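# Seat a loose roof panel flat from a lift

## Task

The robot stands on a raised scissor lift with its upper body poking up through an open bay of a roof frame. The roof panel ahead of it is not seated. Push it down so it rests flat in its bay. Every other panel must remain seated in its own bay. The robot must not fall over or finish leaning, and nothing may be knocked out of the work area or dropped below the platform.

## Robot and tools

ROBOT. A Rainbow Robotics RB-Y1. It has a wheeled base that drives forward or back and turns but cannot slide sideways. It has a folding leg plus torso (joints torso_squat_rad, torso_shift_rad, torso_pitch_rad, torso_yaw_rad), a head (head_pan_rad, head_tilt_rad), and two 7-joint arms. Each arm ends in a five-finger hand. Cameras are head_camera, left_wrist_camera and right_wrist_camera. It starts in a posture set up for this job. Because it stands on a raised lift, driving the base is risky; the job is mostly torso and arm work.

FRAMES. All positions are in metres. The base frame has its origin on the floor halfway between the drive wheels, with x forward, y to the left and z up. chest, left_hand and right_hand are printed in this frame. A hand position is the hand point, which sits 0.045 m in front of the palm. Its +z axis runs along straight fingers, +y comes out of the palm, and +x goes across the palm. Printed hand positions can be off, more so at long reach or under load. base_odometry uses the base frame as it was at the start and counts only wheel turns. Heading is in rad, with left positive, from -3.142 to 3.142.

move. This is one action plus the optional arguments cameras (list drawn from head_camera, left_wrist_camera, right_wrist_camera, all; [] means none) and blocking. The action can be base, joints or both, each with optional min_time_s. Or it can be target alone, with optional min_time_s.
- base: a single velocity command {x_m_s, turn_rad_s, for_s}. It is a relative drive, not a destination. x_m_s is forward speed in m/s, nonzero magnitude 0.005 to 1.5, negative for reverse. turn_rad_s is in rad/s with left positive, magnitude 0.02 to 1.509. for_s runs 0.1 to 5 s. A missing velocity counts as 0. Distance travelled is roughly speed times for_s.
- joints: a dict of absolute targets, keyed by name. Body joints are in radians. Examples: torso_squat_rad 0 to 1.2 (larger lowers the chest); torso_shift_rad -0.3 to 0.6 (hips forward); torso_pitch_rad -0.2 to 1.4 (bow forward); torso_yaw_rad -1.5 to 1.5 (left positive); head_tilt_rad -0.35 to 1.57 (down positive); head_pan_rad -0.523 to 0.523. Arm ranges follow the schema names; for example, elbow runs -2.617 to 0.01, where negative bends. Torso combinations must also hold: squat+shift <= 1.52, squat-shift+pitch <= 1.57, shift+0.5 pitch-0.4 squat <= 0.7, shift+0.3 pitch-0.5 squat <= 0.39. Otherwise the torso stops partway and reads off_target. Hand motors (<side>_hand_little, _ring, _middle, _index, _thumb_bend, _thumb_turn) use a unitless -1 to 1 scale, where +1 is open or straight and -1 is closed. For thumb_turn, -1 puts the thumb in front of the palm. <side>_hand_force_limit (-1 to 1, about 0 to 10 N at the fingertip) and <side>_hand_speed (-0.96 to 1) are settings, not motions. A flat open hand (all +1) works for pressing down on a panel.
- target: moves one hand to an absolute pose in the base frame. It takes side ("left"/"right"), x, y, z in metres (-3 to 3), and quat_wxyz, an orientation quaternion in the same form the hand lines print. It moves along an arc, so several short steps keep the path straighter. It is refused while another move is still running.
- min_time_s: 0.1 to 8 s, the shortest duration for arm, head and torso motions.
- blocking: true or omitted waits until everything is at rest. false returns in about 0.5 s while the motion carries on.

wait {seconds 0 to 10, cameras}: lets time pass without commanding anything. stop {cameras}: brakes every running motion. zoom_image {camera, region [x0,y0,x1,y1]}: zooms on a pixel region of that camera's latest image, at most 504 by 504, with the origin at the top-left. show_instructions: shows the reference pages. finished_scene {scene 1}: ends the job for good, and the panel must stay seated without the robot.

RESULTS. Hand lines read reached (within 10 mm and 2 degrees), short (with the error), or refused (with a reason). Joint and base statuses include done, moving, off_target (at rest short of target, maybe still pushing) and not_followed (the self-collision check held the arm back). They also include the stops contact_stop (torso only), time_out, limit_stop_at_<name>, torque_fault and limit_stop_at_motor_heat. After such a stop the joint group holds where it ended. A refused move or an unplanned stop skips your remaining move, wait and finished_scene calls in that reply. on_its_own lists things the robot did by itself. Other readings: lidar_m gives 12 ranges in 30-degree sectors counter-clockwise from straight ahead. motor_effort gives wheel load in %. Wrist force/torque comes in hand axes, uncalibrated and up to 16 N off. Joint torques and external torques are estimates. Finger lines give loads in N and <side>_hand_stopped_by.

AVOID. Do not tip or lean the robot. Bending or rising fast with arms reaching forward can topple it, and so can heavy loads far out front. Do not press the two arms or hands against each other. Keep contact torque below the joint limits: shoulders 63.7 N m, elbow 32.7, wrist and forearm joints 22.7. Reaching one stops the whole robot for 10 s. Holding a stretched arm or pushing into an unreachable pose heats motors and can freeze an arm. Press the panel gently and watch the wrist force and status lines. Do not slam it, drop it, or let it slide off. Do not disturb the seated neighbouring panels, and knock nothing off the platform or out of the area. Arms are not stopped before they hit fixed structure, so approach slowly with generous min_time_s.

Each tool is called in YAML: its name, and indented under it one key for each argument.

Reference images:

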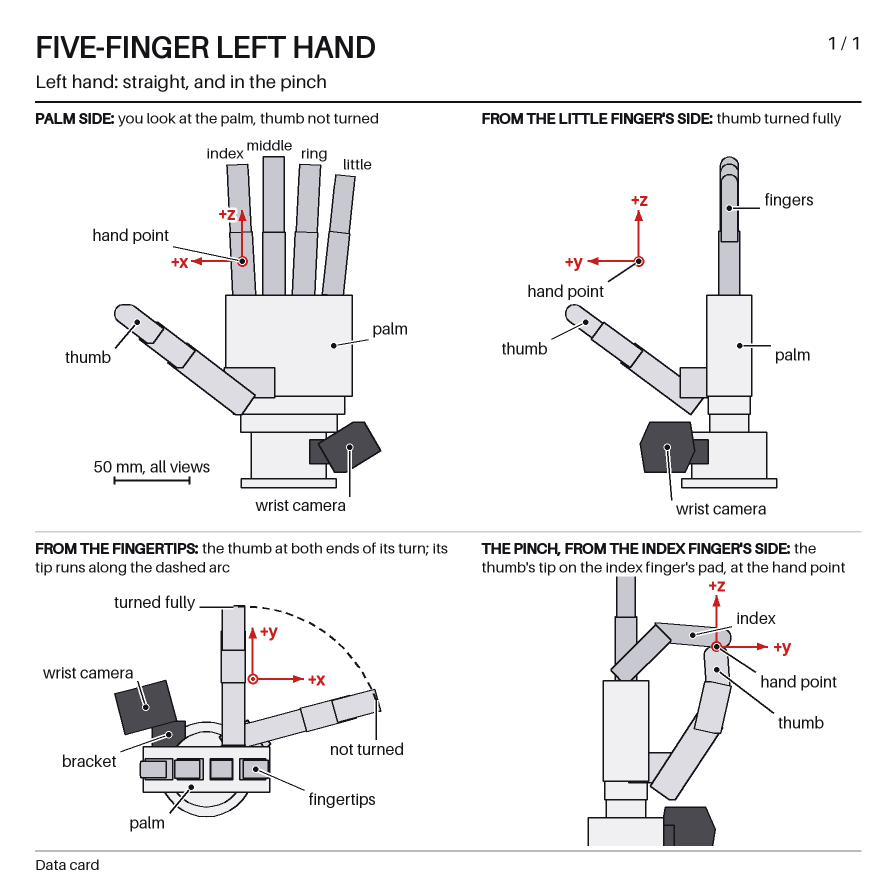

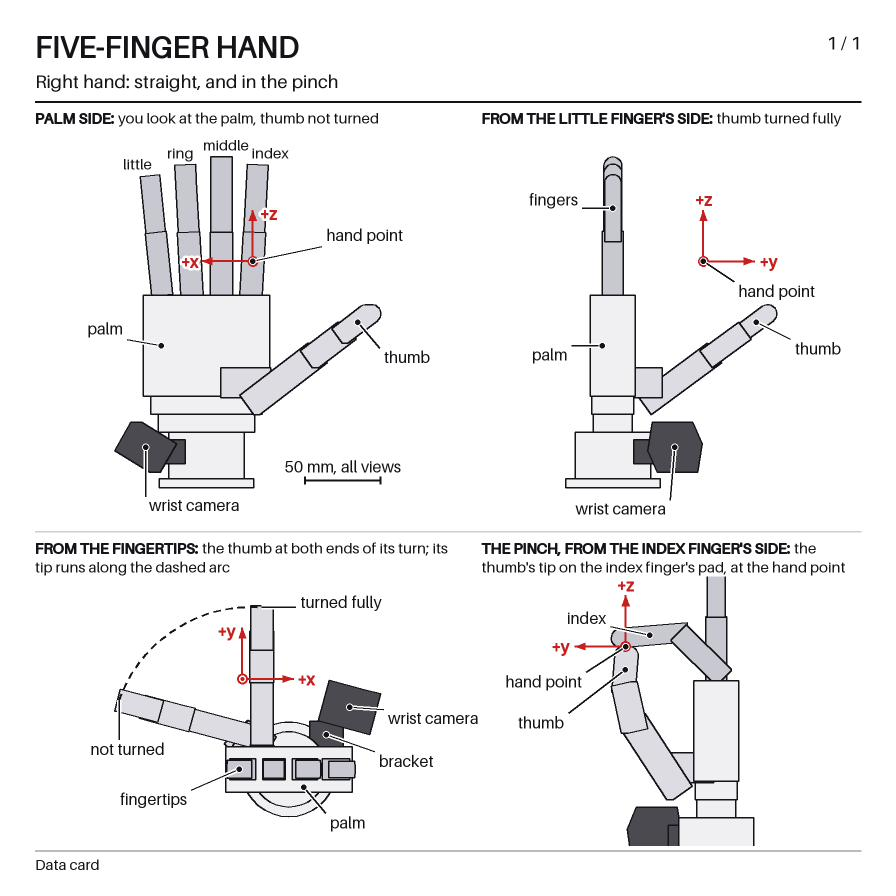

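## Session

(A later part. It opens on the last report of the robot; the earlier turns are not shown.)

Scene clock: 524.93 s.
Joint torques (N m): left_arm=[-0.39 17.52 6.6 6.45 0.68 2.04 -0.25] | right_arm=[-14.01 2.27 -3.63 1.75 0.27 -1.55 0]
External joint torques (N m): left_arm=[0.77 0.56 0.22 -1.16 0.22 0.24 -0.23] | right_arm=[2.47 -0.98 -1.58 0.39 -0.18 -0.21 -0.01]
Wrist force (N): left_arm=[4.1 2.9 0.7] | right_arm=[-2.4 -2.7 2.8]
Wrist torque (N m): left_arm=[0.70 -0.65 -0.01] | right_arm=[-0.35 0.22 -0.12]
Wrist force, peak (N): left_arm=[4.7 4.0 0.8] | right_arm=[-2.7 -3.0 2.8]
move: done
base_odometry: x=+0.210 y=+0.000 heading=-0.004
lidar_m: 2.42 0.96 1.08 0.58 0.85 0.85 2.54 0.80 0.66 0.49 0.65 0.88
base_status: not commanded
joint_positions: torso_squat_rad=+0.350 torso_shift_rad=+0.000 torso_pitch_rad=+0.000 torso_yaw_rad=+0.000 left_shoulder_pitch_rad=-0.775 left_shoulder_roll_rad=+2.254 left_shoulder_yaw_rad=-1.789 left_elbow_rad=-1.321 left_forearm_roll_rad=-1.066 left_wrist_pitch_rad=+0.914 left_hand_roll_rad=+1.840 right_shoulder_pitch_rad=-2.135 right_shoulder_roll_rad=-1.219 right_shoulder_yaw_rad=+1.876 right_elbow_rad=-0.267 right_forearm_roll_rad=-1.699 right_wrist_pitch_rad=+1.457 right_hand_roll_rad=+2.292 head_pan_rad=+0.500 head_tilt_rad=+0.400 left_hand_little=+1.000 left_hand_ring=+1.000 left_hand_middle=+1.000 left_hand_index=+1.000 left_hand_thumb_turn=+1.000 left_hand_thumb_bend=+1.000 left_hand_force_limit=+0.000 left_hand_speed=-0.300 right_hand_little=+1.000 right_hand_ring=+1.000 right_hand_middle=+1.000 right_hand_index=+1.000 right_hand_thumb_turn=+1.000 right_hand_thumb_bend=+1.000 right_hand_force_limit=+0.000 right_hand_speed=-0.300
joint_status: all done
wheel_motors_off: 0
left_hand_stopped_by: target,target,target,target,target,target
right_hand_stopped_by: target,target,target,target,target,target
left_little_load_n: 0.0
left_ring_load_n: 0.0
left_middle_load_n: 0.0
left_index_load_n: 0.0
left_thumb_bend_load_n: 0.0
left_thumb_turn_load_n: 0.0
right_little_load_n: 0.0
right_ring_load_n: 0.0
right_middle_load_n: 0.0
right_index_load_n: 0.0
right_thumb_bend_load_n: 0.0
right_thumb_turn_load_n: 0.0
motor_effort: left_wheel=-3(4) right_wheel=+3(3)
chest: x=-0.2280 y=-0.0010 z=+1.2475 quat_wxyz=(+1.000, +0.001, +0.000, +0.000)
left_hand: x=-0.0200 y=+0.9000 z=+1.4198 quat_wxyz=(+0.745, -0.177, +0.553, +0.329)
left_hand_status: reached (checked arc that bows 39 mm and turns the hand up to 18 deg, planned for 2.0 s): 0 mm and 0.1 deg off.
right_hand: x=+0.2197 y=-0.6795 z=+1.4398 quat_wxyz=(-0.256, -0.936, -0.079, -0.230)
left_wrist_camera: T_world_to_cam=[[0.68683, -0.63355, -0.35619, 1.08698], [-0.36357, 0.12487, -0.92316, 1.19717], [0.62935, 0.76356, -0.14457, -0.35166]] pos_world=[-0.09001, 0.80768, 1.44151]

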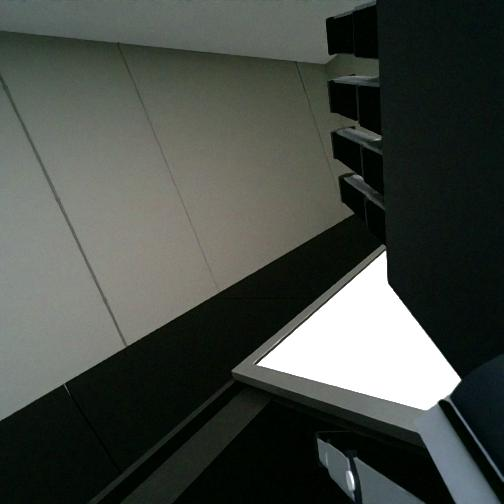

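move:
  target: {"side":"left","x":-0.09,"y":0.92,"z":1.38,"quat_wxyz":[0.745,-0.177,0.552,0.330]}
  min_time_s: 1.5
  cameras: []

move:
  target: {"side":"left","x":-0.09,"y":0.94,"z":1.35,"quat_wxyz":[0.745,-0.177,0.552,0.330]}
  min_time_s: 1.0
  cameras: ["left_wrist_camera"]

zoom_image:
  camera: "left_wrist_camera"
  region: [250, 270, 330, 330]

Scene clock: 527.17 s.
Joint torques (N m): left_arm=[1.16 18 2.28 8.48 1.5 1.8 -0.17] | right_arm=[-13.71 1.93 -3.45 1.87 0.19 -1.6 -0.04]
External joint torques (N m): left_arm=[0.69 -0.52 -1.05 0.06 0.56 0.21 -0.15] | right_arm=[2.77 -1.31 -1.41 0.51 -0.25 -0.25 -0.05]
Wrist force (N): left_arm=[4.2 3.2 0.7] | right_arm=[-2.6 -2.8 3.2]
Wrist torque (N m): left_arm=[0.74 -0.68 0.10] | right_arm=[-0.39 0.24 -0.13]
Wrist force, peak (N): left_arm=[4.8 3.6 0.8] | right_arm=[-2.5 -2.9 3.3]
move: done
base_odometry: x=+0.210 y=+0.000 heading=-0.004
lidar_m: 2.40 0.97 1.07 0.57 0.87 0.83 2.54 0.80 0.65 0.47 0.65 0.88
base_status: not commanded
joint_positions: torso_squat_rad=+0.350 torso_shift_rad=+0.000 torso_pitch_rad=+0.000 torso_yaw_rad=+0.000 left_shoulder_pitch_rad=-0.697 left_shoulder_roll_rad=+2.161 left_shoulder_yaw_rad=-2.094 left_elbow_rad=-1.198 left_forearm_roll_rad=-1.014 left_wrist_pitch_rad=+1.187 left_hand_roll_rad=+2.079 right_shoulder_pitch_rad=-2.135 right_shoulder_roll_rad=-1.219 right_shoulder_yaw_rad=+1.876 right_elbow_rad=-0.267 right_forearm_roll_rad=-1.699 right_wrist_pitch_rad=+1.457 right_hand_roll_rad=+2.292 head_pan_rad=+0.500 head_tilt_rad=+0.400 left_hand_little=+1.000 left_hand_ring=+1.000 left_hand_middle=+1.000 left_hand_index=+1.000 left_hand_thumb_turn=+1.000 left_hand_thumb_bend=+1.000 left_hand_force_limit=+0.000 left_hand_speed=-0.300 right_hand_little=+1.000 right_hand_ring=+1.000 right_hand_middle=+1.000 right_hand_index=+1.000 right_hand_thumb_turn=+1.000 right_hand_thumb_bend=+1.000 right_hand_force_limit=+0.000 right_hand_speed=-0.300
joint_status: all done
wheel_motors_off: 0
left_hand_stopped_by: target,target,target,target,target,target
right_hand_stopped_by: target,target,target,target,target,target
left_little_load_n: 0.0
left_ring_load_n: 0.0
left_middle_load_n: 0.0
left_index_load_n: 0.0
left_thumb_bend_load_n: 0.0
left_thumb_turn_load_n: 0.0
right_little_load_n: 0.0
right_ring_load_n: 0.0
right_middle_load_n: 0.0
right_index_load_n: 0.0
right_thumb_bend_load_n: 0.0
right_thumb_turn_load_n: 0.0
motor_effort: left_wheel=-3(4) right_wheel=+3(3)
chest: x=-0.2280 y=-0.0010 z=+1.2475 quat_wxyz=(+1.000, +0.001, +0.000, +0.000)
left_hand: x=-0.0899 y=+0.9196 z=+1.3801 quat_wxyz=(+0.744, -0.179, +0.553, +0.331)
left_hand_status: reached (checked arc that bows 4 mm and turns the hand up to 2 deg, planned for 1.5 s): 0 mm and 0.3 deg off.
right_hand: x=+0.2197 y=-0.6795 z=+1.4398 quat_wxyz=(-0.256, -0.936, -0.079, -0.230)

Scene clock: 528.50 s.
Joint torques (N m): left_arm=[0.02 23.12 0.71 8.72 1.6 1.71 -0.19] | right_arm=[-13.8 2.12 -3.37 1.86 0.31 -1.49 0.02]
External joint torques (N m): left_arm=[0.52 0.34 -0.35 -0.06 0.43 0.28 -0.17] | right_arm=[2.69 -1.13 -1.33 0.5 -0.14 -0.14 0.01]
Wrist force (N): left_arm=[4.3 3.1 0.6] | right_arm=[-2.4 -2.7 2.9]
Wrist torque (N m): left_arm=[0.70 -0.71 0.12] | right_arm=[-0.34 0.21 -0.14]
Wrist force, peak (N): left_arm=[4.5 3.9 0.8] | right_arm=[-3.0 -3.0 2.9]
move: done
base_odometry: x=+0.210 y=+0.000 heading=-0.004
lidar_m: 2.41 0.97 1.07 0.57 0.87 0.85 2.53 0.78 0.67 0.49 0.65 0.88
base_status: not commanded
joint_positions: torso_squat_rad=+0.350 torso_shift_rad=+0.000 torso_pitch_rad=+0.000 torso_yaw_rad=+0.000 left_shoulder_pitch_rad=-0.471 left_shoulder_roll_rad=+1.963 left_shoulder_yaw_rad=-2.094 left_elbow_rad=-1.000 left_forearm_roll_rad=-0.842 left_wrist_pitch_rad=+1.277 left_hand_roll_rad=+2.206 right_shoulder_pitch_rad=-2.135 right_shoulder_roll_rad=-1.219 right_shoulder_yaw_rad=+1.876 right_elbow_rad=-0.267 right_forearm_roll_rad=-1.699 right_wrist_pitch_rad=+1.457 right_hand_roll_rad=+2.292 head_pan_rad=+0.500 head_tilt_rad=+0.400 left_hand_little=+1.000 left_hand_ring=+1.000 left_hand_middle=+1.000 left_hand_index=+1.000 left_hand_thumb_turn=+1.000 left_hand_thumb_bend=+1.000 left_hand_force_limit=+0.000 left_hand_speed=-0.300 right_hand_little=+1.000 right_hand_ring=+1.000 right_hand_middle=+1.000 right_hand_index=+1.000 right_hand_thumb_turn=+1.000 right_hand_thumb_bend=+1.000 right_hand_force_limit=+0.000 right_hand_speed=-0.300
joint_status: all done
wheel_motors_off: 0
left_hand_stopped_by: target,target,target,target,target,target
right_hand_stopped_by: target,target,target,target,target,target
left_little_load_n: 0.0
left_ring_load_n: 0.0
left_middle_load_n: 0.0
left_index_load_n: 0.0
left_thumb_bend_load_n: 0.0
left_thumb_turn_load_n: 0.0
right_little_load_n: 0.0
right_ring_load_n: 0.5
right_middle_load_n: 0.0
right_index_load_n: 0.0
right_thumb_bend_load_n: 0.0
right_thumb_turn_load_n: 0.0
motor_effort: left_wheel=-3(4) right_wheel=+3(3)
chest: x=-0.2280 y=-0.0011 z=+1.2475 quat_wxyz=(+1.000, +0.001, +0.000, +0.000)
left_hand: x=-0.0898 y=+0.9396 z=+1.3499 quat_wxyz=(+0.744, -0.178, +0.552, +0.330)
left_hand_status: reached (checked arc that bows 3 mm and turns the hand up to 1 deg, planned for 1.0 s): 0 mm and 0.1 deg off.
right_hand: x=+0.2197 y=-0.6795 z=+1.4398 quat_wxyz=(-0.256, -0.936, -0.079, -0.230)
left_wrist_camera: T_world_to_cam=[[0.68884, -0.63177, -0.35546, 1.13266], [-0.36378, 0.12288, -0.92335, 1.10435], [0.62703, 0.76535, -0.14518, -0.34926]] pos_world=[-0.1595, 0.84719, 1.37161]

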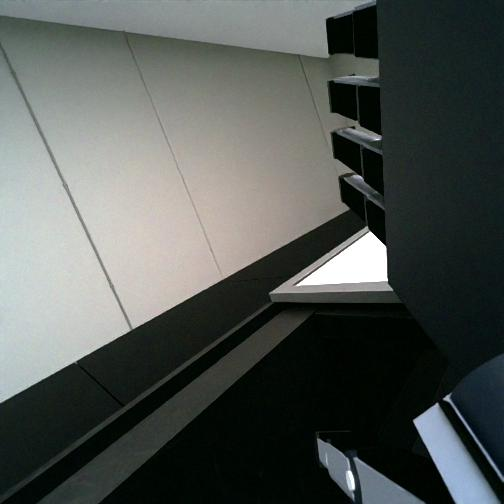

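Scaled by 6.300 from the camera's image (finer frame: 720x720).

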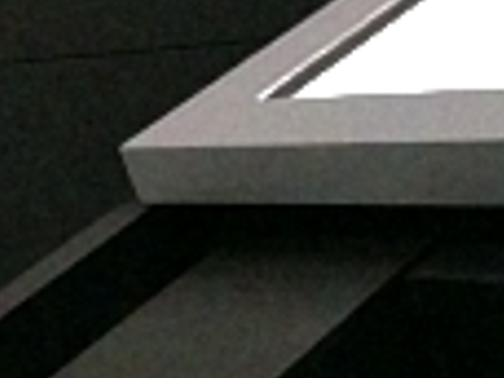

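zoom_image:
  camera: "left_wrist_camera"
  region: [255, 285, 295, 315]

zoom_image:
  camera: "left_wrist_camera"
  region: [200, 290, 280, 370]

Scaled by 12.600 from the camera's image (finer frame: 720x720).

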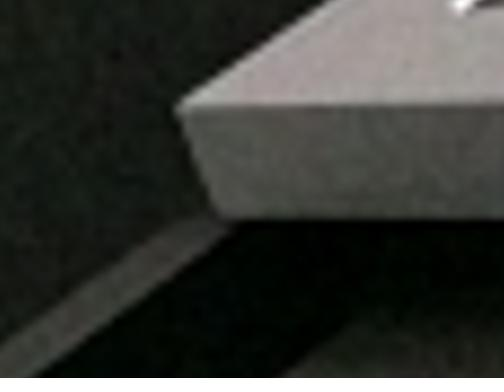

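Scaled by 6.300 from the camera's image (finer frame: 720x720).

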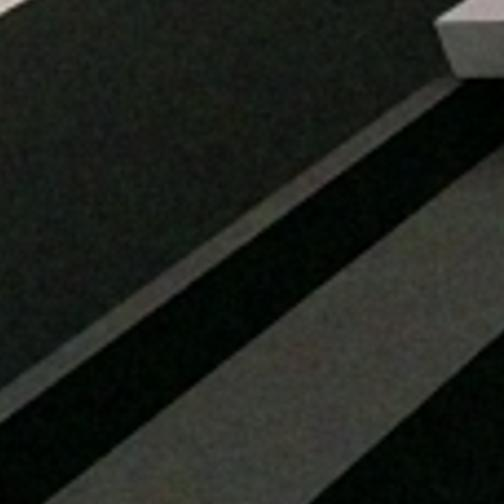

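move:
  target: {"side":"right","x":0.20,"y":-0.60,"z":1.45,"quat_wxyz":[0.131,0.836,-0.227,0.482]}
  min_time_s: 1.5
  cameras: []

move:
  target: {"side":"right","x":0.05,"y":-0.60,"z":1.45,"quat_wxyz":[0.330,0.552,-0.177,0.745]}
  min_time_s: 2
  cameras: ["right_wrist_camera"]

Scene clock: 532.40 s.
Joint torques (N m): left_arm=[-0.11 22.98 0.57 8.57 1.61 1.63 -0.14] | right_arm=[-11.17 9 -8.78 1.32 1.07 -1.51 0.05]
External joint torques (N m): left_arm=[0.39 0.2 -0.48 -0.22 0.45 0.19 -0.12] | right_arm=[-0.17 0.23 -0.34 -0.83 -0.1 -0.07 0.03]
Wrist force (N): left_arm=[4.1 3.7 0.8] | right_arm=[-5.5 0.0 1.8]
Wrist torque (N m): left_arm=[0.81 -0.68 0.07] | right_arm=[-0.15 0.53 -0.38]
Wrist force, peak (N): left_arm=[4.4 3.8 0.8] | right_arm=[-6.1 -0.5 1.7]
move: done
base_odometry: x=+0.210 y=+0.000 heading=-0.004
lidar_m: 2.40 0.94 1.07 0.58 0.88 0.84 2.54 0.79 0.67 0.47 0.64 0.86
base_status: not commanded
joint_positions: torso_squat_rad=+0.350 torso_shift_rad=+0.000 torso_pitch_rad=+0.000 torso_yaw_rad=+0.000 left_shoulder_pitch_rad=-0.471 left_shoulder_roll_rad=+1.963 left_shoulder_yaw_rad=-2.094 left_elbow_rad=-1.000 left_forearm_roll_rad=-0.842 left_wrist_pitch_rad=+1.277 left_hand_roll_rad=+2.206 right_shoulder_pitch_rad=-2.354 right_shoulder_roll_rad=-1.756 right_shoulder_yaw_rad=+1.740 right_elbow_rad=-1.406 right_forearm_roll_rad=-1.348 right_wrist_pitch_rad=+1.317 right_hand_roll_rad=+0.928 head_pan_rad=+0.500 head_tilt_rad=+0.400 left_hand_little=+1.000 left_hand_ring=+1.000 left_hand_middle=+1.000 left_hand_index=+1.000 left_hand_thumb_turn=+1.000 left_hand_thumb_bend=+1.000 left_hand_force_limit=+0.000 left_hand_speed=-0.300 right_hand_little=+1.000 right_hand_ring=+1.000 right_hand_middle=+1.000 right_hand_index=+1.000 right_hand_thumb_turn=+1.000 right_hand_thumb_bend=+1.000 right_hand_force_limit=+0.000 right_hand_speed=-0.300
joint_status: all done
wheel_motors_off: 0
left_hand_stopped_by: target,target,target,target,target,target
right_hand_stopped_by: target,target,target,target,target,target
left_little_load_n: 0.0
left_ring_load_n: 0.0
left_middle_load_n: 0.0
left_index_load_n: 0.0
left_thumb_bend_load_n: 0.0
left_thumb_turn_load_n: 0.0
right_little_load_n: 0.0
right_ring_load_n: 0.0
right_middle_load_n: 0.0
right_index_load_n: 0.0
right_thumb_bend_load_n: 0.0
right_thumb_turn_load_n: 0.0
motor_effort: left_wheel=-3(4) right_wheel=+3(3)
chest: x=-0.2280 y=-0.0011 z=+1.2475 quat_wxyz=(+1.000, +0.001, +0.000, +0.000)
left_hand: x=-0.0898 y=+0.9396 z=+1.3500 quat_wxyz=(+0.744, -0.178, +0.552, +0.330)
right_hand: x=+0.1999 y=-0.6001 z=+1.4499 quat_wxyz=(-0.131, -0.836, +0.227, -0.482)
right_hand_status: reached (checked arc that bows 31 mm and turns the hand up to 49 deg, planned for 1.5 s): 0 mm and 0.0 deg off.

Scene clock: 534.73 s.
Joint torques (N m): left_arm=[-0.13 23.13 0.6 8.55 1.53 1.63 -0.21] | right_arm=[0.35 9.07 -7.66 0.8 1.45 -0.53 -0.15]
External joint torques (N m): left_arm=[0.38 0.35 -0.45 -0.23 0.37 0.19 -0.19] | right_arm=[1.66 -0.5 0.58 -0.42 -0.29 -0.18 -0.17]
Wrist force (N): left_arm=[4.0 3.3 0.3] | right_arm=[-6.1 -0.3 -2.7]
Wrist torque (N m): left_arm=[0.78 -0.69 0.09] | right_arm=[0.12 0.65 -0.49]
Wrist force, peak (N): left_arm=[4.5 3.5 0.9] | right_arm=[-6.5 -0.4 -3.0]
move: done
base_odometry: x=+0.210 y=+0.000 heading=-0.004
lidar_m: 2.41 0.96 1.07 0.58 0.85 0.84 2.55 0.80 0.67 0.48 0.64 0.88
base_status: not commanded
joint_positions: torso_squat_rad=+0.350 torso_shift_rad=+0.000 torso_pitch_rad=+0.000 torso_yaw_rad=+0.000 left_shoulder_pitch_rad=-0.471 left_shoulder_roll_rad=+1.963 left_shoulder_yaw_rad=-2.094 left_elbow_rad=-1.000 left_forearm_roll_rad=-0.842 left_wrist_pitch_rad=+1.277 left_hand_roll_rad=+2.206 right_shoulder_pitch_rad=-2.292 right_shoulder_roll_rad=-2.594 right_shoulder_yaw_rad=+1.999 right_elbow_rad=-2.608 right_forearm_roll_rad=+0.014 right_wrist_pitch_rad=+1.216 right_hand_roll_rad=+0.294 head_pan_rad=+0.500 head_tilt_rad=+0.400 left_hand_little=+1.000 left_hand_ring=+1.000 left_hand_middle=+1.000 left_hand_index=+1.000 left_hand_thumb_turn=+1.000 left_hand_thumb_bend=+1.000 left_hand_force_limit=+0.000 left_hand_speed=-0.300 right_hand_little=+1.000 right_hand_ring=+1.000 right_hand_middle=+1.000 right_hand_index=+1.000 right_hand_thumb_turn=+1.000 right_hand_thumb_bend=+1.000 right_hand_force_limit=+0.000 right_hand_speed=-0.300
joint_status: all done
wheel_motors_off: 0
left_hand_stopped_by: target,target,target,target,target,target
right_hand_stopped_by: target,target,target,target,target,target
left_little_load_n: 0.0
left_ring_load_n: 0.0
left_middle_load_n: 0.0
left_index_load_n: 0.0
left_thumb_bend_load_n: 0.0
left_thumb_turn_load_n: 0.0
right_little_load_n: 0.0
right_ring_load_n: 0.0
right_middle_load_n: 0.0
right_index_load_n: 0.0
right_thumb_bend_load_n: -0.5
right_thumb_turn_load_n: -0.5
motor_effort: left_wheel=-3(4) right_wheel=+3(3)
chest: x=-0.2280 y=-0.0011 z=+1.2475 quat_wxyz=(+1.000, +0.001, +0.000, +0.000)
left_hand: x=-0.0898 y=+0.9396 z=+1.3499 quat_wxyz=(+0.744, -0.178, +0.552, +0.330)
right_hand: x=+0.0500 y=-0.5997 z=+1.4503 quat_wxyz=(-0.329, -0.553, +0.177, -0.745)
right_hand_status: reached (checked arc that bows 94 mm and turns the hand up to 51 deg, planned for 2.0 s): 0 mm and 0.1 deg off.
right_wrist_camera: T_world_to_cam=[[-0.69401, -0.65443, 0.30012, -0.7873], [-0.33091, -0.08027, -0.94024, 1.33238], [0.63941, -0.75185, -0.16085, -0.1291]] pos_world=[-0.02295, -0.50535, 1.46828]

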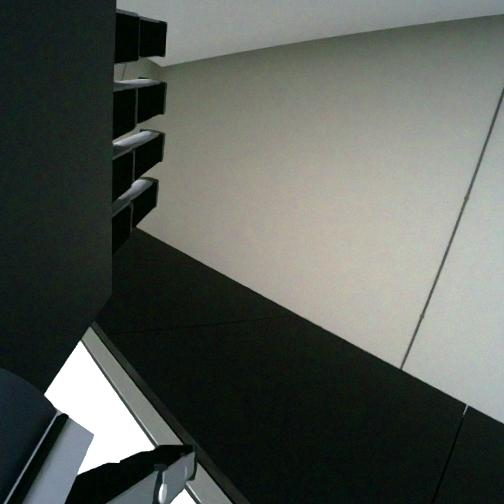

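move:
  target: {"side":"right","x":0.03,"y":-0.62,"z":1.46,"quat_wxyz":[0.017,0.535,-0.447,0.717]}
  min_time_s: 2
  cameras: ["right_wrist_camera"]

move:
  target: {"side":"right","x":0.0,"y":-0.66,"z":1.42,"quat_wxyz":[-0.2987,0.4253,-0.6407,0.5646]}
  min_time_s: 2
  cameras: ["right_wrist_camera"]

Scene clock: 537.33 s.
Joint torques (N m): left_arm=[0.14 23.01 0.63 8.51 1.61 1.54 -0.22] | right_arm=[-1.85 13.87 -7.6 2.87 1.3 -0.96 -0.22]
External joint torques (N m): left_arm=[0.65 0.23 -0.42 -0.28 0.44 0.1 -0.2] | right_arm=[-1.85 2.11 -0.83 0.57 -0.16 0.47 -0.24]
Wrist force (N): left_arm=[4.3 3.3 0.8] | right_arm=[-5.2 3.6 -1.0]
Wrist torque (N m): left_arm=[0.74 -0.71 0.11] | right_arm=[0.23 0.57 -0.31]
Wrist force, peak (N): left_arm=[4.4 3.8 0.7] | right_arm=[-6.4 -0.5 -2.9]
move: done
base_odometry: x=+0.210 y=+0.000 heading=-0.004
lidar_m: 2.41 0.95 1.08 0.58 0.87 0.84 2.55 0.80 0.66 0.48 0.64 0.88
base_status: not commanded
joint_positions: torso_squat_rad=+0.350 torso_shift_rad=+0.000 torso_pitch_rad=+0.000 torso_yaw_rad=+0.000 left_shoulder_pitch_rad=-0.471 left_shoulder_roll_rad=+1.963 left_shoulder_yaw_rad=-2.094 left_elbow_rad=-1.000 left_forearm_roll_rad=-0.842 left_wrist_pitch_rad=+1.277 left_hand_roll_rad=+2.206 right_shoulder_pitch_rad=-2.350 right_shoulder_roll_rad=-2.528 right_shoulder_yaw_rad=+1.447 right_elbow_rad=-2.290 right_forearm_roll_rad=-0.884 right_wrist_pitch_rad=+1.309 right_hand_roll_rad=+0.093 head_pan_rad=+0.500 head_tilt_rad=+0.400 left_hand_little=+1.000 left_hand_ring=+1.000 left_hand_middle=+1.000 left_hand_index=+1.000 left_hand_thumb_turn=+1.000 left_hand_thumb_bend=+1.000 left_hand_force_limit=+0.000 left_hand_speed=-0.300 right_hand_little=+1.000 right_hand_ring=+1.000 right_hand_middle=+1.000 right_hand_index=+1.000 right_hand_thumb_turn=+1.000 right_hand_thumb_bend=+1.000 right_hand_force_limit=+0.000 right_hand_speed=-0.300
joint_status: all done
wheel_motors_off: 0
left_hand_stopped_by: target,target,target,target,target,target
right_hand_stopped_by: target,target,target,target,target,target
left_little_load_n: 0.0
left_ring_load_n: 0.0
left_middle_load_n: 0.0
left_index_load_n: 0.0
left_thumb_bend_load_n: 0.0
left_thumb_turn_load_n: 0.0
right_little_load_n: 0.0
right_ring_load_n: 0.0
right_middle_load_n: 0.0
right_index_load_n: -0.5
right_thumb_bend_load_n: 0.0
right_thumb_turn_load_n: -0.5
motor_effort: left_wheel=-3(4) right_wheel=+3(3)
chest: x=-0.2280 y=-0.0011 z=+1.2475 quat_wxyz=(+1.000, +0.001, +0.000, +0.000)
left_hand: x=-0.0898 y=+0.9396 z=+1.3499 quat_wxyz=(+0.744, -0.178, +0.552, +0.330)
right_hand: x=+0.0300 y=-0.6196 z=+1.4598 quat_wxyz=(-0.017, -0.534, +0.447, -0.718)
right_hand_status: reached (checked arc that bows 22 mm and turns the hand up to 48 deg, planned for 2.0 s): 0 mm and 0.1 deg off.
right_wrist_camera: T_world_to_cam=[[-0.56643, -0.69322, -0.44565, 0.24374], [-0.09971, 0.59444, -0.79794, 1.53642], [0.81805, -0.40754, -0.40583, 0.4359]] pos_world=[-0.06534, -0.56669, 1.51149]

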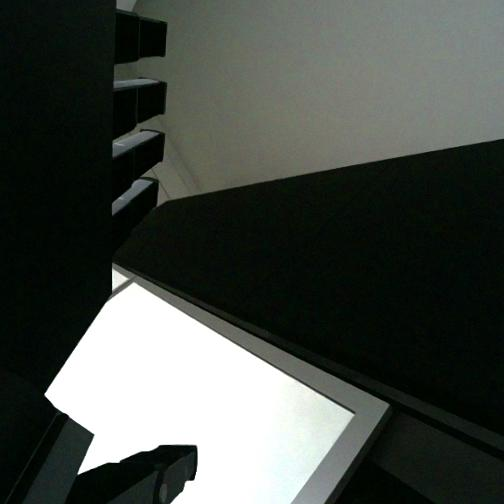

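Scene clock: 539.67 s.
Joint torques (N m): left_arm=[-0.05 23.01 0.52 8.59 1.53 1.53 -0.2] | right_arm=[0.85 14.63 -7.68 -1.39 0.02 -2.09 -0.34]
External joint torques (N m): left_arm=[0.46 0.23 -0.53 -0.2 0.36 0.09 -0.18] | right_arm=[-1.95 -0.75 -0.95 0.31 -0.13 -0.06 -0.34]
Wrist force (N): left_arm=[4.2 3.6 0.8] | right_arm=[-1.3 6.2 0.1]
Wrist torque (N m): left_arm=[0.83 -0.69 0.08] | right_arm=[0.43 0.25 0.03]
Wrist force, peak (N): left_arm=[4.5 3.5 0.8] | right_arm=[-4.7 5.0 -0.9]
move: done
base_odometry: x=+0.210 y=+0.000 heading=-0.004
lidar_m: 2.41 0.95 1.08 0.57 0.87 0.85 2.53 0.80 0.67 0.48 0.64 0.88
base_status: not commanded
joint_positions: torso_squat_rad=+0.350 torso_shift_rad=+0.000 torso_pitch_rad=+0.000 torso_yaw_rad=+0.000 left_shoulder_pitch_rad=-0.471 left_shoulder_roll_rad=+1.963 left_shoulder_yaw_rad=-2.094 left_elbow_rad=-1.000 left_forearm_roll_rad=-0.842 left_wrist_pitch_rad=+1.277 left_hand_roll_rad=+2.206 right_shoulder_pitch_rad=-2.354 right_shoulder_roll_rad=-2.609 right_shoulder_yaw_rad=+1.345 right_elbow_rad=-1.723 right_forearm_roll_rad=-1.463 right_wrist_pitch_rad=+1.247 right_hand_roll_rad=+0.074 head_pan_rad=+0.500 head_tilt_rad=+0.400 left_hand_little=+1.000 left_hand_ring=+1.000 left_hand_middle=+1.000 left_hand_index=+1.000 left_hand_thumb_turn=+1.000 left_hand_thumb_bend=+1.000 left_hand_force_limit=+0.000 left_hand_speed=-0.300 right_hand_little=+1.000 right_hand_ring=+1.000 right_hand_middle=+1.000 right_hand_index=+1.000 right_hand_thumb_turn=+1.000 right_hand_thumb_bend=+1.000 right_hand_force_limit=+0.000 right_hand_speed=-0.300
joint_status: all done
wheel_motors_off: 0
left_hand_stopped_by: target,target,target,target,target,target
right_hand_stopped_by: target,target,target,target,target,target
left_little_load_n: 0.0
left_ring_load_n: 0.5
left_middle_load_n: 0.0
left_index_load_n: 0.0
left_thumb_bend_load_n: 0.0
left_thumb_turn_load_n: 0.0
right_little_load_n: 0.0
right_ring_load_n: 0.0
right_middle_load_n: 0.0
right_index_load_n: 0.0
right_thumb_bend_load_n: 0.0
right_thumb_turn_load_n: -0.5
motor_effort: left_wheel=-3(4) right_wheel=+3(3)
chest: x=-0.2280 y=-0.0011 z=+1.2475 quat_wxyz=(+1.000, +0.001, +0.000, +0.000)
left_hand: x=-0.0898 y=+0.9396 z=+1.3499 quat_wxyz=(+0.744, -0.178, +0.552, +0.330)
right_hand: x=+0.0001 y=-0.6599 z=+1.4199 quat_wxyz=(+0.299, -0.426, +0.641, -0.565)
right_hand_status: reached (checked arc that bows 10 mm and turns the hand up to 48 deg, planned for 2.0 s): 0 mm and 0.0 deg off.
right_wrist_camera: T_world_to_cam=[[-0.28404, -0.19263, -0.93926, 1.21227], [-0.07282, 0.98112, -0.17919, 0.90212], [0.95604, 0.0175, -0.29271, 0.54757]] pos_world=[-0.11347, -0.66115, 1.46057]

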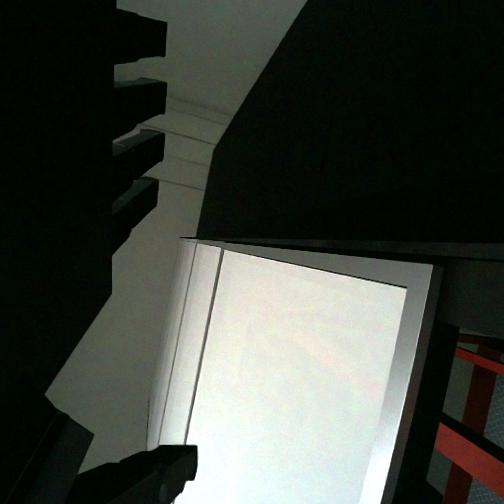

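zoom_image:
  camera: "right_wrist_camera"
  region: [340, 220, 460, 340]

move:
  target: {"side":"right","x":-0.03,"y":-0.675,"z":1.35,"quat_wxyz":[-0.2987,0.4253,-0.6407,0.5646]}
  min_time_s: 2
  cameras: ["right_wrist_camera"]

Scaled by 4.200 from the camera's image (finer frame: 720x720).

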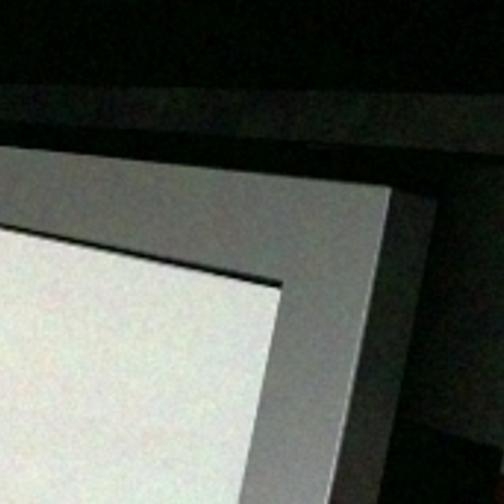

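Scene clock: 542.20 s.
Joint torques (N m): left_arm=[-0.05 23.01 0.68 8.61 1.64 1.57 -0.17] | right_arm=[2.42 14.51 -6.69 -3.57 -0.29 -2.33 -0.04]
External joint torques (N m): left_arm=[0.46 0.23 -0.38 -0.17 0.47 0.13 -0.15] | right_arm=[-2.33 -1.02 0.86 -1.07 -0.19 -0.31 -0.04]
Wrist force (N): left_arm=[4.5 3.4 0.9] | right_arm=[-1.2 6.0 0.0]
Wrist torque (N m): left_arm=[0.75 -0.73 0.12] | right_arm=[0.39 0.21 0.20]
Wrist force, peak (N): left_arm=[4.4 3.8 0.9] | right_arm=[-1.3 6.4 -0.2]
move: done
base_odometry: x=+0.210 y=+0.000 heading=-0.004
lidar_m: 2.41 0.95 1.08 0.58 0.86 0.85 2.53 0.79 0.66 0.48 0.65 0.88
base_status: not commanded
joint_positions: torso_squat_rad=+0.350 torso_shift_rad=+0.000 torso_pitch_rad=+0.000 torso_yaw_rad=+0.000 left_shoulder_pitch_rad=-0.471 left_shoulder_roll_rad=+1.963 left_shoulder_yaw_rad=-2.094 left_elbow_rad=-1.000 left_forearm_roll_rad=-0.842 left_wrist_pitch_rad=+1.277 left_hand_roll_rad=+2.206 right_shoulder_pitch_rad=-2.356 right_shoulder_roll_rad=-2.841 right_shoulder_yaw_rad=+1.445 right_elbow_rad=-1.807 right_forearm_roll_rad=-1.533 right_wrist_pitch_rad=+1.135 right_hand_roll_rad=+0.218 head_pan_rad=+0.500 head_tilt_rad=+0.400 left_hand_little=+1.000 left_hand_ring=+1.000 left_hand_middle=+1.000 left_hand_index=+1.000 left_hand_thumb_turn=+1.000 left_hand_thumb_bend=+1.000 left_hand_force_limit=+0.000 left_hand_speed=-0.300 right_hand_little=+1.000 right_hand_ring=+1.000 right_hand_middle=+1.000 right_hand_index=+1.000 right_hand_thumb_turn=+1.000 right_hand_thumb_bend=+1.000 right_hand_force_limit=+0.000 right_hand_speed=-0.300
joint_status: all done
wheel_motors_off: 0
left_hand_stopped_by: target,target,target,target,target,target
right_hand_stopped_by: target,target,target,target,target,target
left_little_load_n: 0.0
left_ring_load_n: 0.0
left_middle_load_n: 0.0
left_index_load_n: 0.0
left_thumb_bend_load_n: 0.0
left_thumb_turn_load_n: 0.0
right_little_load_n: 0.0
right_ring_load_n: 0.0
right_middle_load_n: 0.0
right_index_load_n: 0.0
right_thumb_bend_load_n: 0.0
right_thumb_turn_load_n: 0.0
motor_effort: left_wheel=-3(4) right_wheel=+3(3)
chest: x=-0.2280 y=-0.0011 z=+1.2475 quat_wxyz=(+1.000, +0.001, +0.000, +0.000)
left_hand: x=-0.0898 y=+0.9396 z=+1.3499 quat_wxyz=(+0.744, -0.178, +0.552, +0.330)
right_hand: x=-0.0301 y=-0.6748 z=+1.3502 quat_wxyz=(+0.297, -0.425, +0.642, -0.564)
right_hand_status: reached (checked arc that bows 6 mm and turns the hand up to 1 deg, planned for 2.0 s): 0 mm and 0.2 deg off.
right_wrist_camera: T_world_to_cam=[[-0.28646, -0.18994, -0.93907, 1.13684], [-0.07022, 0.98168, -0.17713, 0.89979], [0.95551, 0.0152, -0.29455, 0.55719]] pos_world=[-0.14355, -0.67584, 1.39108]

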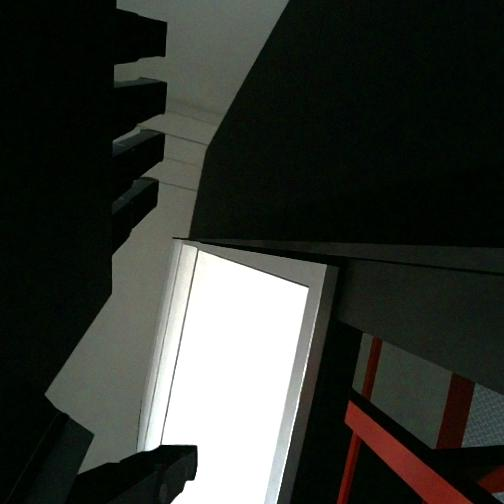

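zoom_image:
  camera: "right_wrist_camera"
  region: [300, 230, 380, 310]

zoom_image:
  camera: "right_wrist_camera"
  region: [315, 240, 355, 280]

Scaled by 6.300 from the camera's image (finer frame: 720x720).

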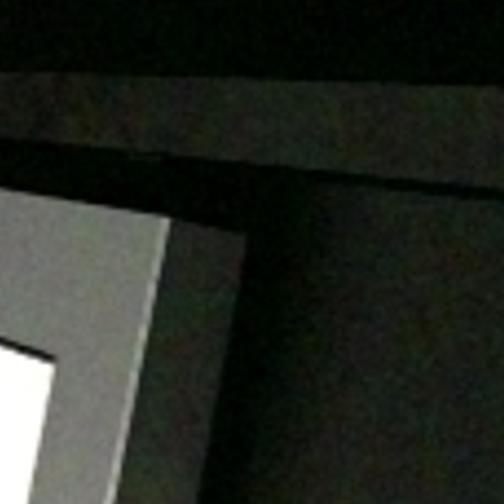

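Scaled by 12.600 from the camera's image (finer frame: 720x720).

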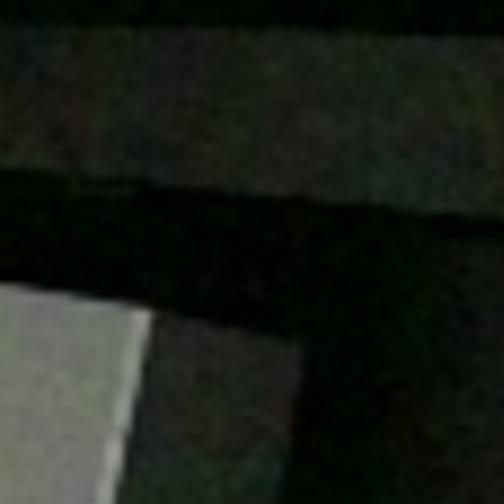

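zoom_image:
  camera: "right_wrist_camera"
  region: [165, 225, 245, 285]

zoom_image:
  camera: "right_wrist_camera"
  region: [240, 225, 320, 285]

Scaled by 6.300 from the camera's image (finer frame: 720x720).

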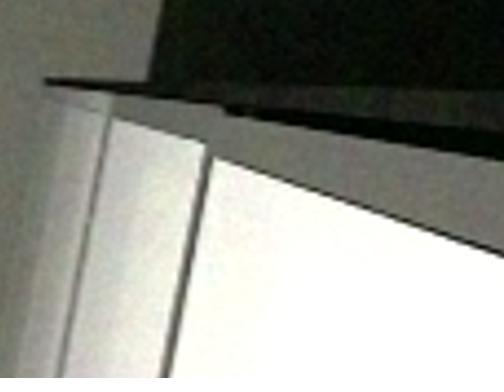

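Scaled by 6.300 from the camera's image (finer frame: 720x720).

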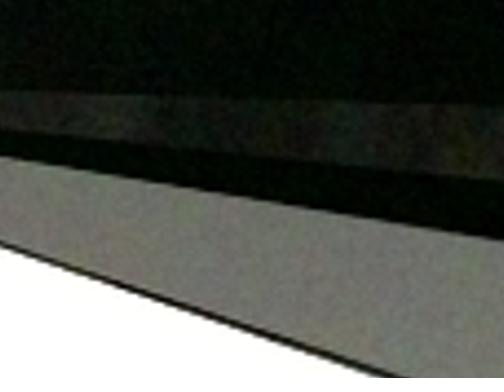

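move:
  cameras: ["left_wrist_camera", "head_camera"]

zoom_image:
  camera: "left_wrist_camera"
  region: [290, 290, 390, 390]

Scene clock: 549.33 s.
Joint torques (N m): left_arm=[-0.04 23.13 0.89 8.66 1.64 1.59 -0.17] | right_arm=[2.42 14.67 -7.08 -3.55 -0.27 -2.2 -0.01]
External joint torques (N m): left_arm=[0.46 0.35 -0.17 -0.12 0.48 0.15 -0.14] | right_arm=[-2.33 -0.87 0.47 -1.05 -0.17 -0.19 -0.01]
Wrist force (N): left_arm=[4.2 3.4 0.3] | right_arm=[-1.2 6.0 0.1]
Wrist torque (N m): left_arm=[0.80 -0.69 0.12] | right_arm=[0.38 0.19 0.22]
Wrist force, peak (N): left_arm=[4.5 3.6 0.7] | right_arm=[-1.4 6.4 -0.2]
base_odometry: x=+0.210 y=+0.000 heading=-0.004
lidar_m: 2.44 0.94 1.07 0.58 0.85 0.84 2.55 0.80 0.67 0.48 0.64 0.88
base_status: not commanded
joint_positions: torso_squat_rad=+0.350 torso_shift_rad=+0.000 torso_pitch_rad=+0.000 torso_yaw_rad=+0.000 left_shoulder_pitch_rad=-0.471 left_shoulder_roll_rad=+1.963 left_shoulder_yaw_rad=-2.094 left_elbow_rad=-1.000 left_forearm_roll_rad=-0.842 left_wrist_pitch_rad=+1.277 left_hand_roll_rad=+2.206 right_shoulder_pitch_rad=-2.356 right_shoulder_roll_rad=-2.841 right_shoulder_yaw_rad=+1.445 right_elbow_rad=-1.807 right_forearm_roll_rad=-1.533 right_wrist_pitch_rad=+1.135 right_hand_roll_rad=+0.218 head_pan_rad=+0.500 head_tilt_rad=+0.400 left_hand_little=+1.000 left_hand_ring=+1.000 left_hand_middle=+1.000 left_hand_index=+1.000 left_hand_thumb_turn=+1.000 left_hand_thumb_bend=+1.000 left_hand_force_limit=+0.000 left_hand_speed=-0.300 right_hand_little=+1.000 right_hand_ring=+1.000 right_hand_middle=+1.000 right_hand_index=+1.000 right_hand_thumb_turn=+1.000 right_hand_thumb_bend=+1.000 right_hand_force_limit=+0.000 right_hand_speed=-0.300
joint_status: all done
wheel_motors_off: 0
left_hand_stopped_by: target,target,target,target,target,target
right_hand_stopped_by: target,target,target,target,target,target
left_little_load_n: 0.0
left_ring_load_n: -0.5
left_middle_load_n: 0.0
left_index_load_n: 0.0
left_thumb_bend_load_n: 0.0
left_thumb_turn_load_n: 0.0
right_little_load_n: 0.0
right_ring_load_n: 0.0
right_middle_load_n: 0.0
right_index_load_n: 0.0
right_thumb_bend_load_n: 0.0
right_thumb_turn_load_n: -0.5
motor_effort: left_wheel=-4(4) right_wheel=+2(3)
chest: x=-0.2280 y=-0.0011 z=+1.2475 quat_wxyz=(+1.000, +0.001, +0.000, +0.000) (m; base frame)
left_hand: x=-0.0898 y=+0.9396 z=+1.3499 quat_wxyz=(+0.744, -0.178, +0.552, +0.330) (m; base frame)
right_hand: x=-0.0301 y=-0.6748 z=+1.3502 quat_wxyz=(+0.297, -0.425, +0.642, -0.564) (m; base frame)
right_hand_status: reached (checked arc that bows 6 mm and turns the hand up to 1 deg, planned for 2.0 s): 0 mm and 0.2 deg off.
pictures: head_camera, left_wrist_camera
camera_calibration:
head_camera: T_world_to_cam=[[0.49657, -0.86759, 0.02648, 0.06516], [-0.30072, -0.20058, -0.93238, 1.34926], [0.81424, 0.45503, -0.36051, 0.63641]] pos_world=[-0.14479, 0.03758, 1.48573]
left_wrist_camera: T_world_to_cam=[[0.68884, -0.63174, -0.35553, 1.13272], [-0.36376, 0.12299, -0.92334, 1.10422], [0.62704, 0.76536, -0.14508, -0.34926]] pos_world=[-0.1596, 0.84709, 1.37161]

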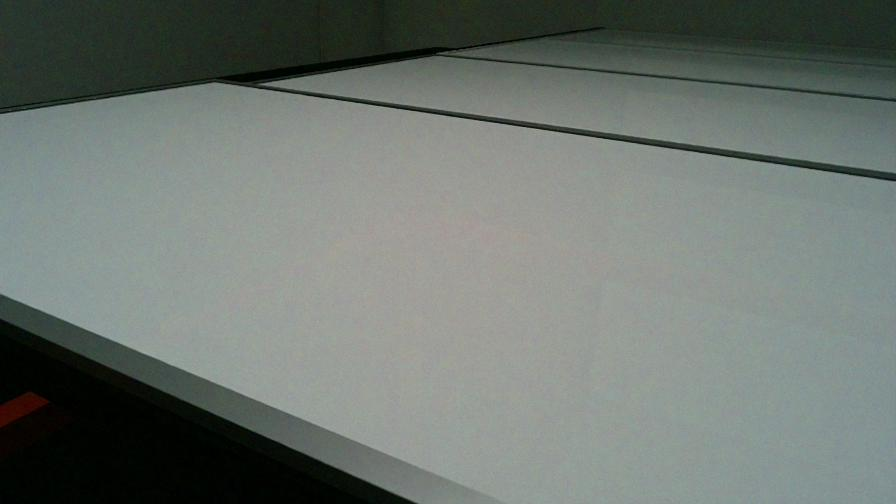

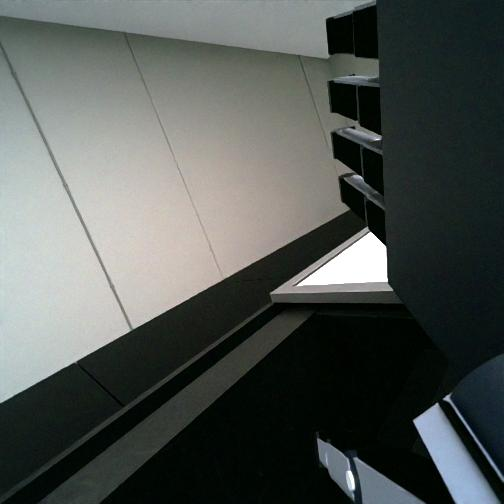

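Scaled by 5.040 from the camera's image (finer frame: 720x720).

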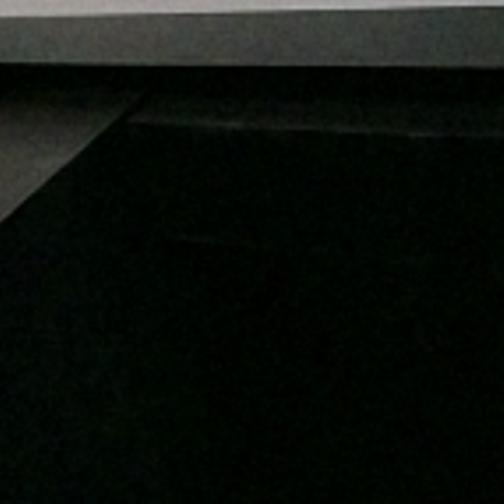

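move:
  cameras: ["right_wrist_camera"]

zoom_image:
  camera: "right_wrist_camera"
  region: [270, 280, 390, 400]

Scene clock: 549.93 s.
Joint torques (N m): left_arm=[-0.13 23.24 0.86 8.63 1.68 1.57 -0.23] | right_arm=[2.41 14.71 -6.89 -3.55 -0.28 -2.35 0.03]
External joint torques (N m): left_arm=[0.38 0.46 -0.2 -0.15 0.51 0.13 -0.21] | right_arm=[-2.34 -0.82 0.66 -1.05 -0.18 -0.34 0.03]
Wrist force (N): left_arm=[4.1 3.3 0.4] | right_arm=[-1.1 6.0 -0.3]
Wrist torque (N m): left_arm=[0.78 -0.70 0.10] | right_arm=[0.40 0.19 0.21]
Wrist force, peak (N): left_arm=[4.3 3.7 0.8] | right_arm=[-1.4 6.3 -0.3]
base_odometry: x=+0.210 y=+0.000 heading=-0.004
lidar_m: 2.42 0.96 1.08 0.58 0.86 0.84 2.54 0.79 0.65 0.49 0.65 0.88
base_status: not commanded
joint_positions: torso_squat_rad=+0.350 torso_shift_rad=+0.000 torso_pitch_rad=+0.000 torso_yaw_rad=+0.000 left_shoulder_pitch_rad=-0.471 left_shoulder_roll_rad=+1.963 left_shoulder_yaw_rad=-2.094 left_elbow_rad=-1.000 left_forearm_roll_rad=-0.842 left_wrist_pitch_rad=+1.277 left_hand_roll_rad=+2.206 right_shoulder_pitch_rad=-2.356 right_shoulder_roll_rad=-2.841 right_shoulder_yaw_rad=+1.445 right_elbow_rad=-1.807 right_forearm_roll_rad=-1.533 right_wrist_pitch_rad=+1.135 right_hand_roll_rad=+0.218 head_pan_rad=+0.500 head_tilt_rad=+0.400 left_hand_little=+1.000 left_hand_ring=+1.000 left_hand_middle=+1.000 left_hand_index=+1.000 left_hand_thumb_turn=+1.000 left_hand_thumb_bend=+1.000 left_hand_force_limit=+0.000 left_hand_speed=-0.300 right_hand_little=+1.000 right_hand_ring=+1.000 right_hand_middle=+1.000 right_hand_index=+1.000 right_hand_thumb_turn=+1.000 right_hand_thumb_bend=+1.000 right_hand_force_limit=+0.000 right_hand_speed=-0.300
joint_status: all done
wheel_motors_off: 0
left_hand_stopped_by: target,target,target,target,target,target
right_hand_stopped_by: target,target,target,target,target,target
left_little_load_n: 0.0
left_ring_load_n: 0.0
left_middle_load_n: 0.0
left_index_load_n: 0.0
left_thumb_bend_load_n: 0.0
left_thumb_turn_load_n: 0.0
right_little_load_n: 0.0
right_ring_load_n: 0.0
right_middle_load_n: 0.0
right_index_load_n: 0.0
right_thumb_bend_load_n: 0.0
right_thumb_turn_load_n: -0.5
motor_effort: left_wheel=-4(4) right_wheel=+3(3)
chest: x=-0.2280 y=-0.0011 z=+1.2475 quat_wxyz=(+1.000, +0.001, +0.000, +0.000) (m; base frame)
left_hand: x=-0.0898 y=+0.9396 z=+1.3499 quat_wxyz=(+0.744, -0.178, +0.552, +0.330) (m; base frame)
right_hand: x=-0.0301 y=-0.6748 z=+1.3502 quat_wxyz=(+0.297, -0.425, +0.642, -0.564) (m; base frame)
right_hand_status: reached (checked arc that bows 6 mm and turns the hand up to 1 deg, planned for 2.0 s): 0 mm and 0.2 deg off.
pictures: right_wrist_camera
camera_calibration:
right_wrist_camera: T_world_to_cam=[[-0.28646, -0.18994, -0.93907, 1.13684], [-0.07022, 0.98168, -0.17713, 0.89979], [0.95551, 0.0152, -0.29455, 0.55719]] pos_world=[-0.14355, -0.67584, 1.39108]

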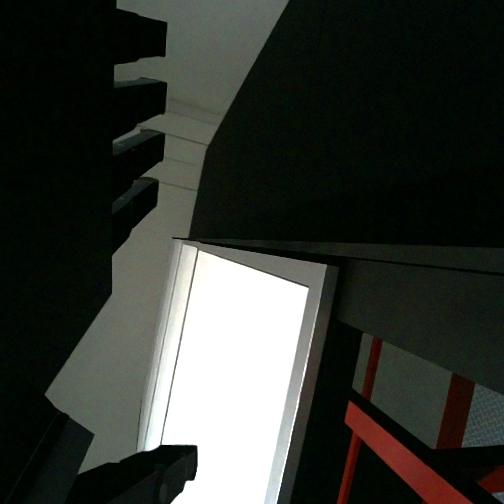

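Scaled by 4.200 from the camera's image (finer frame: 720x720).

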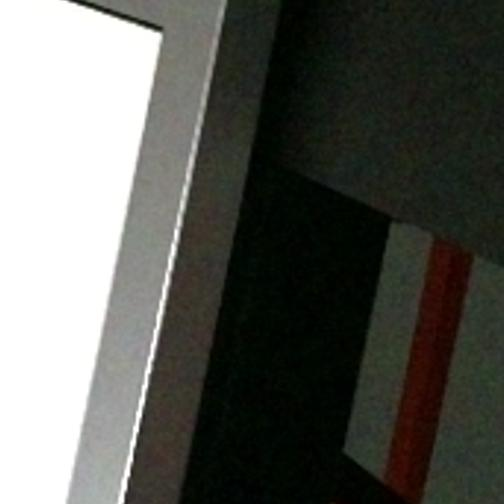

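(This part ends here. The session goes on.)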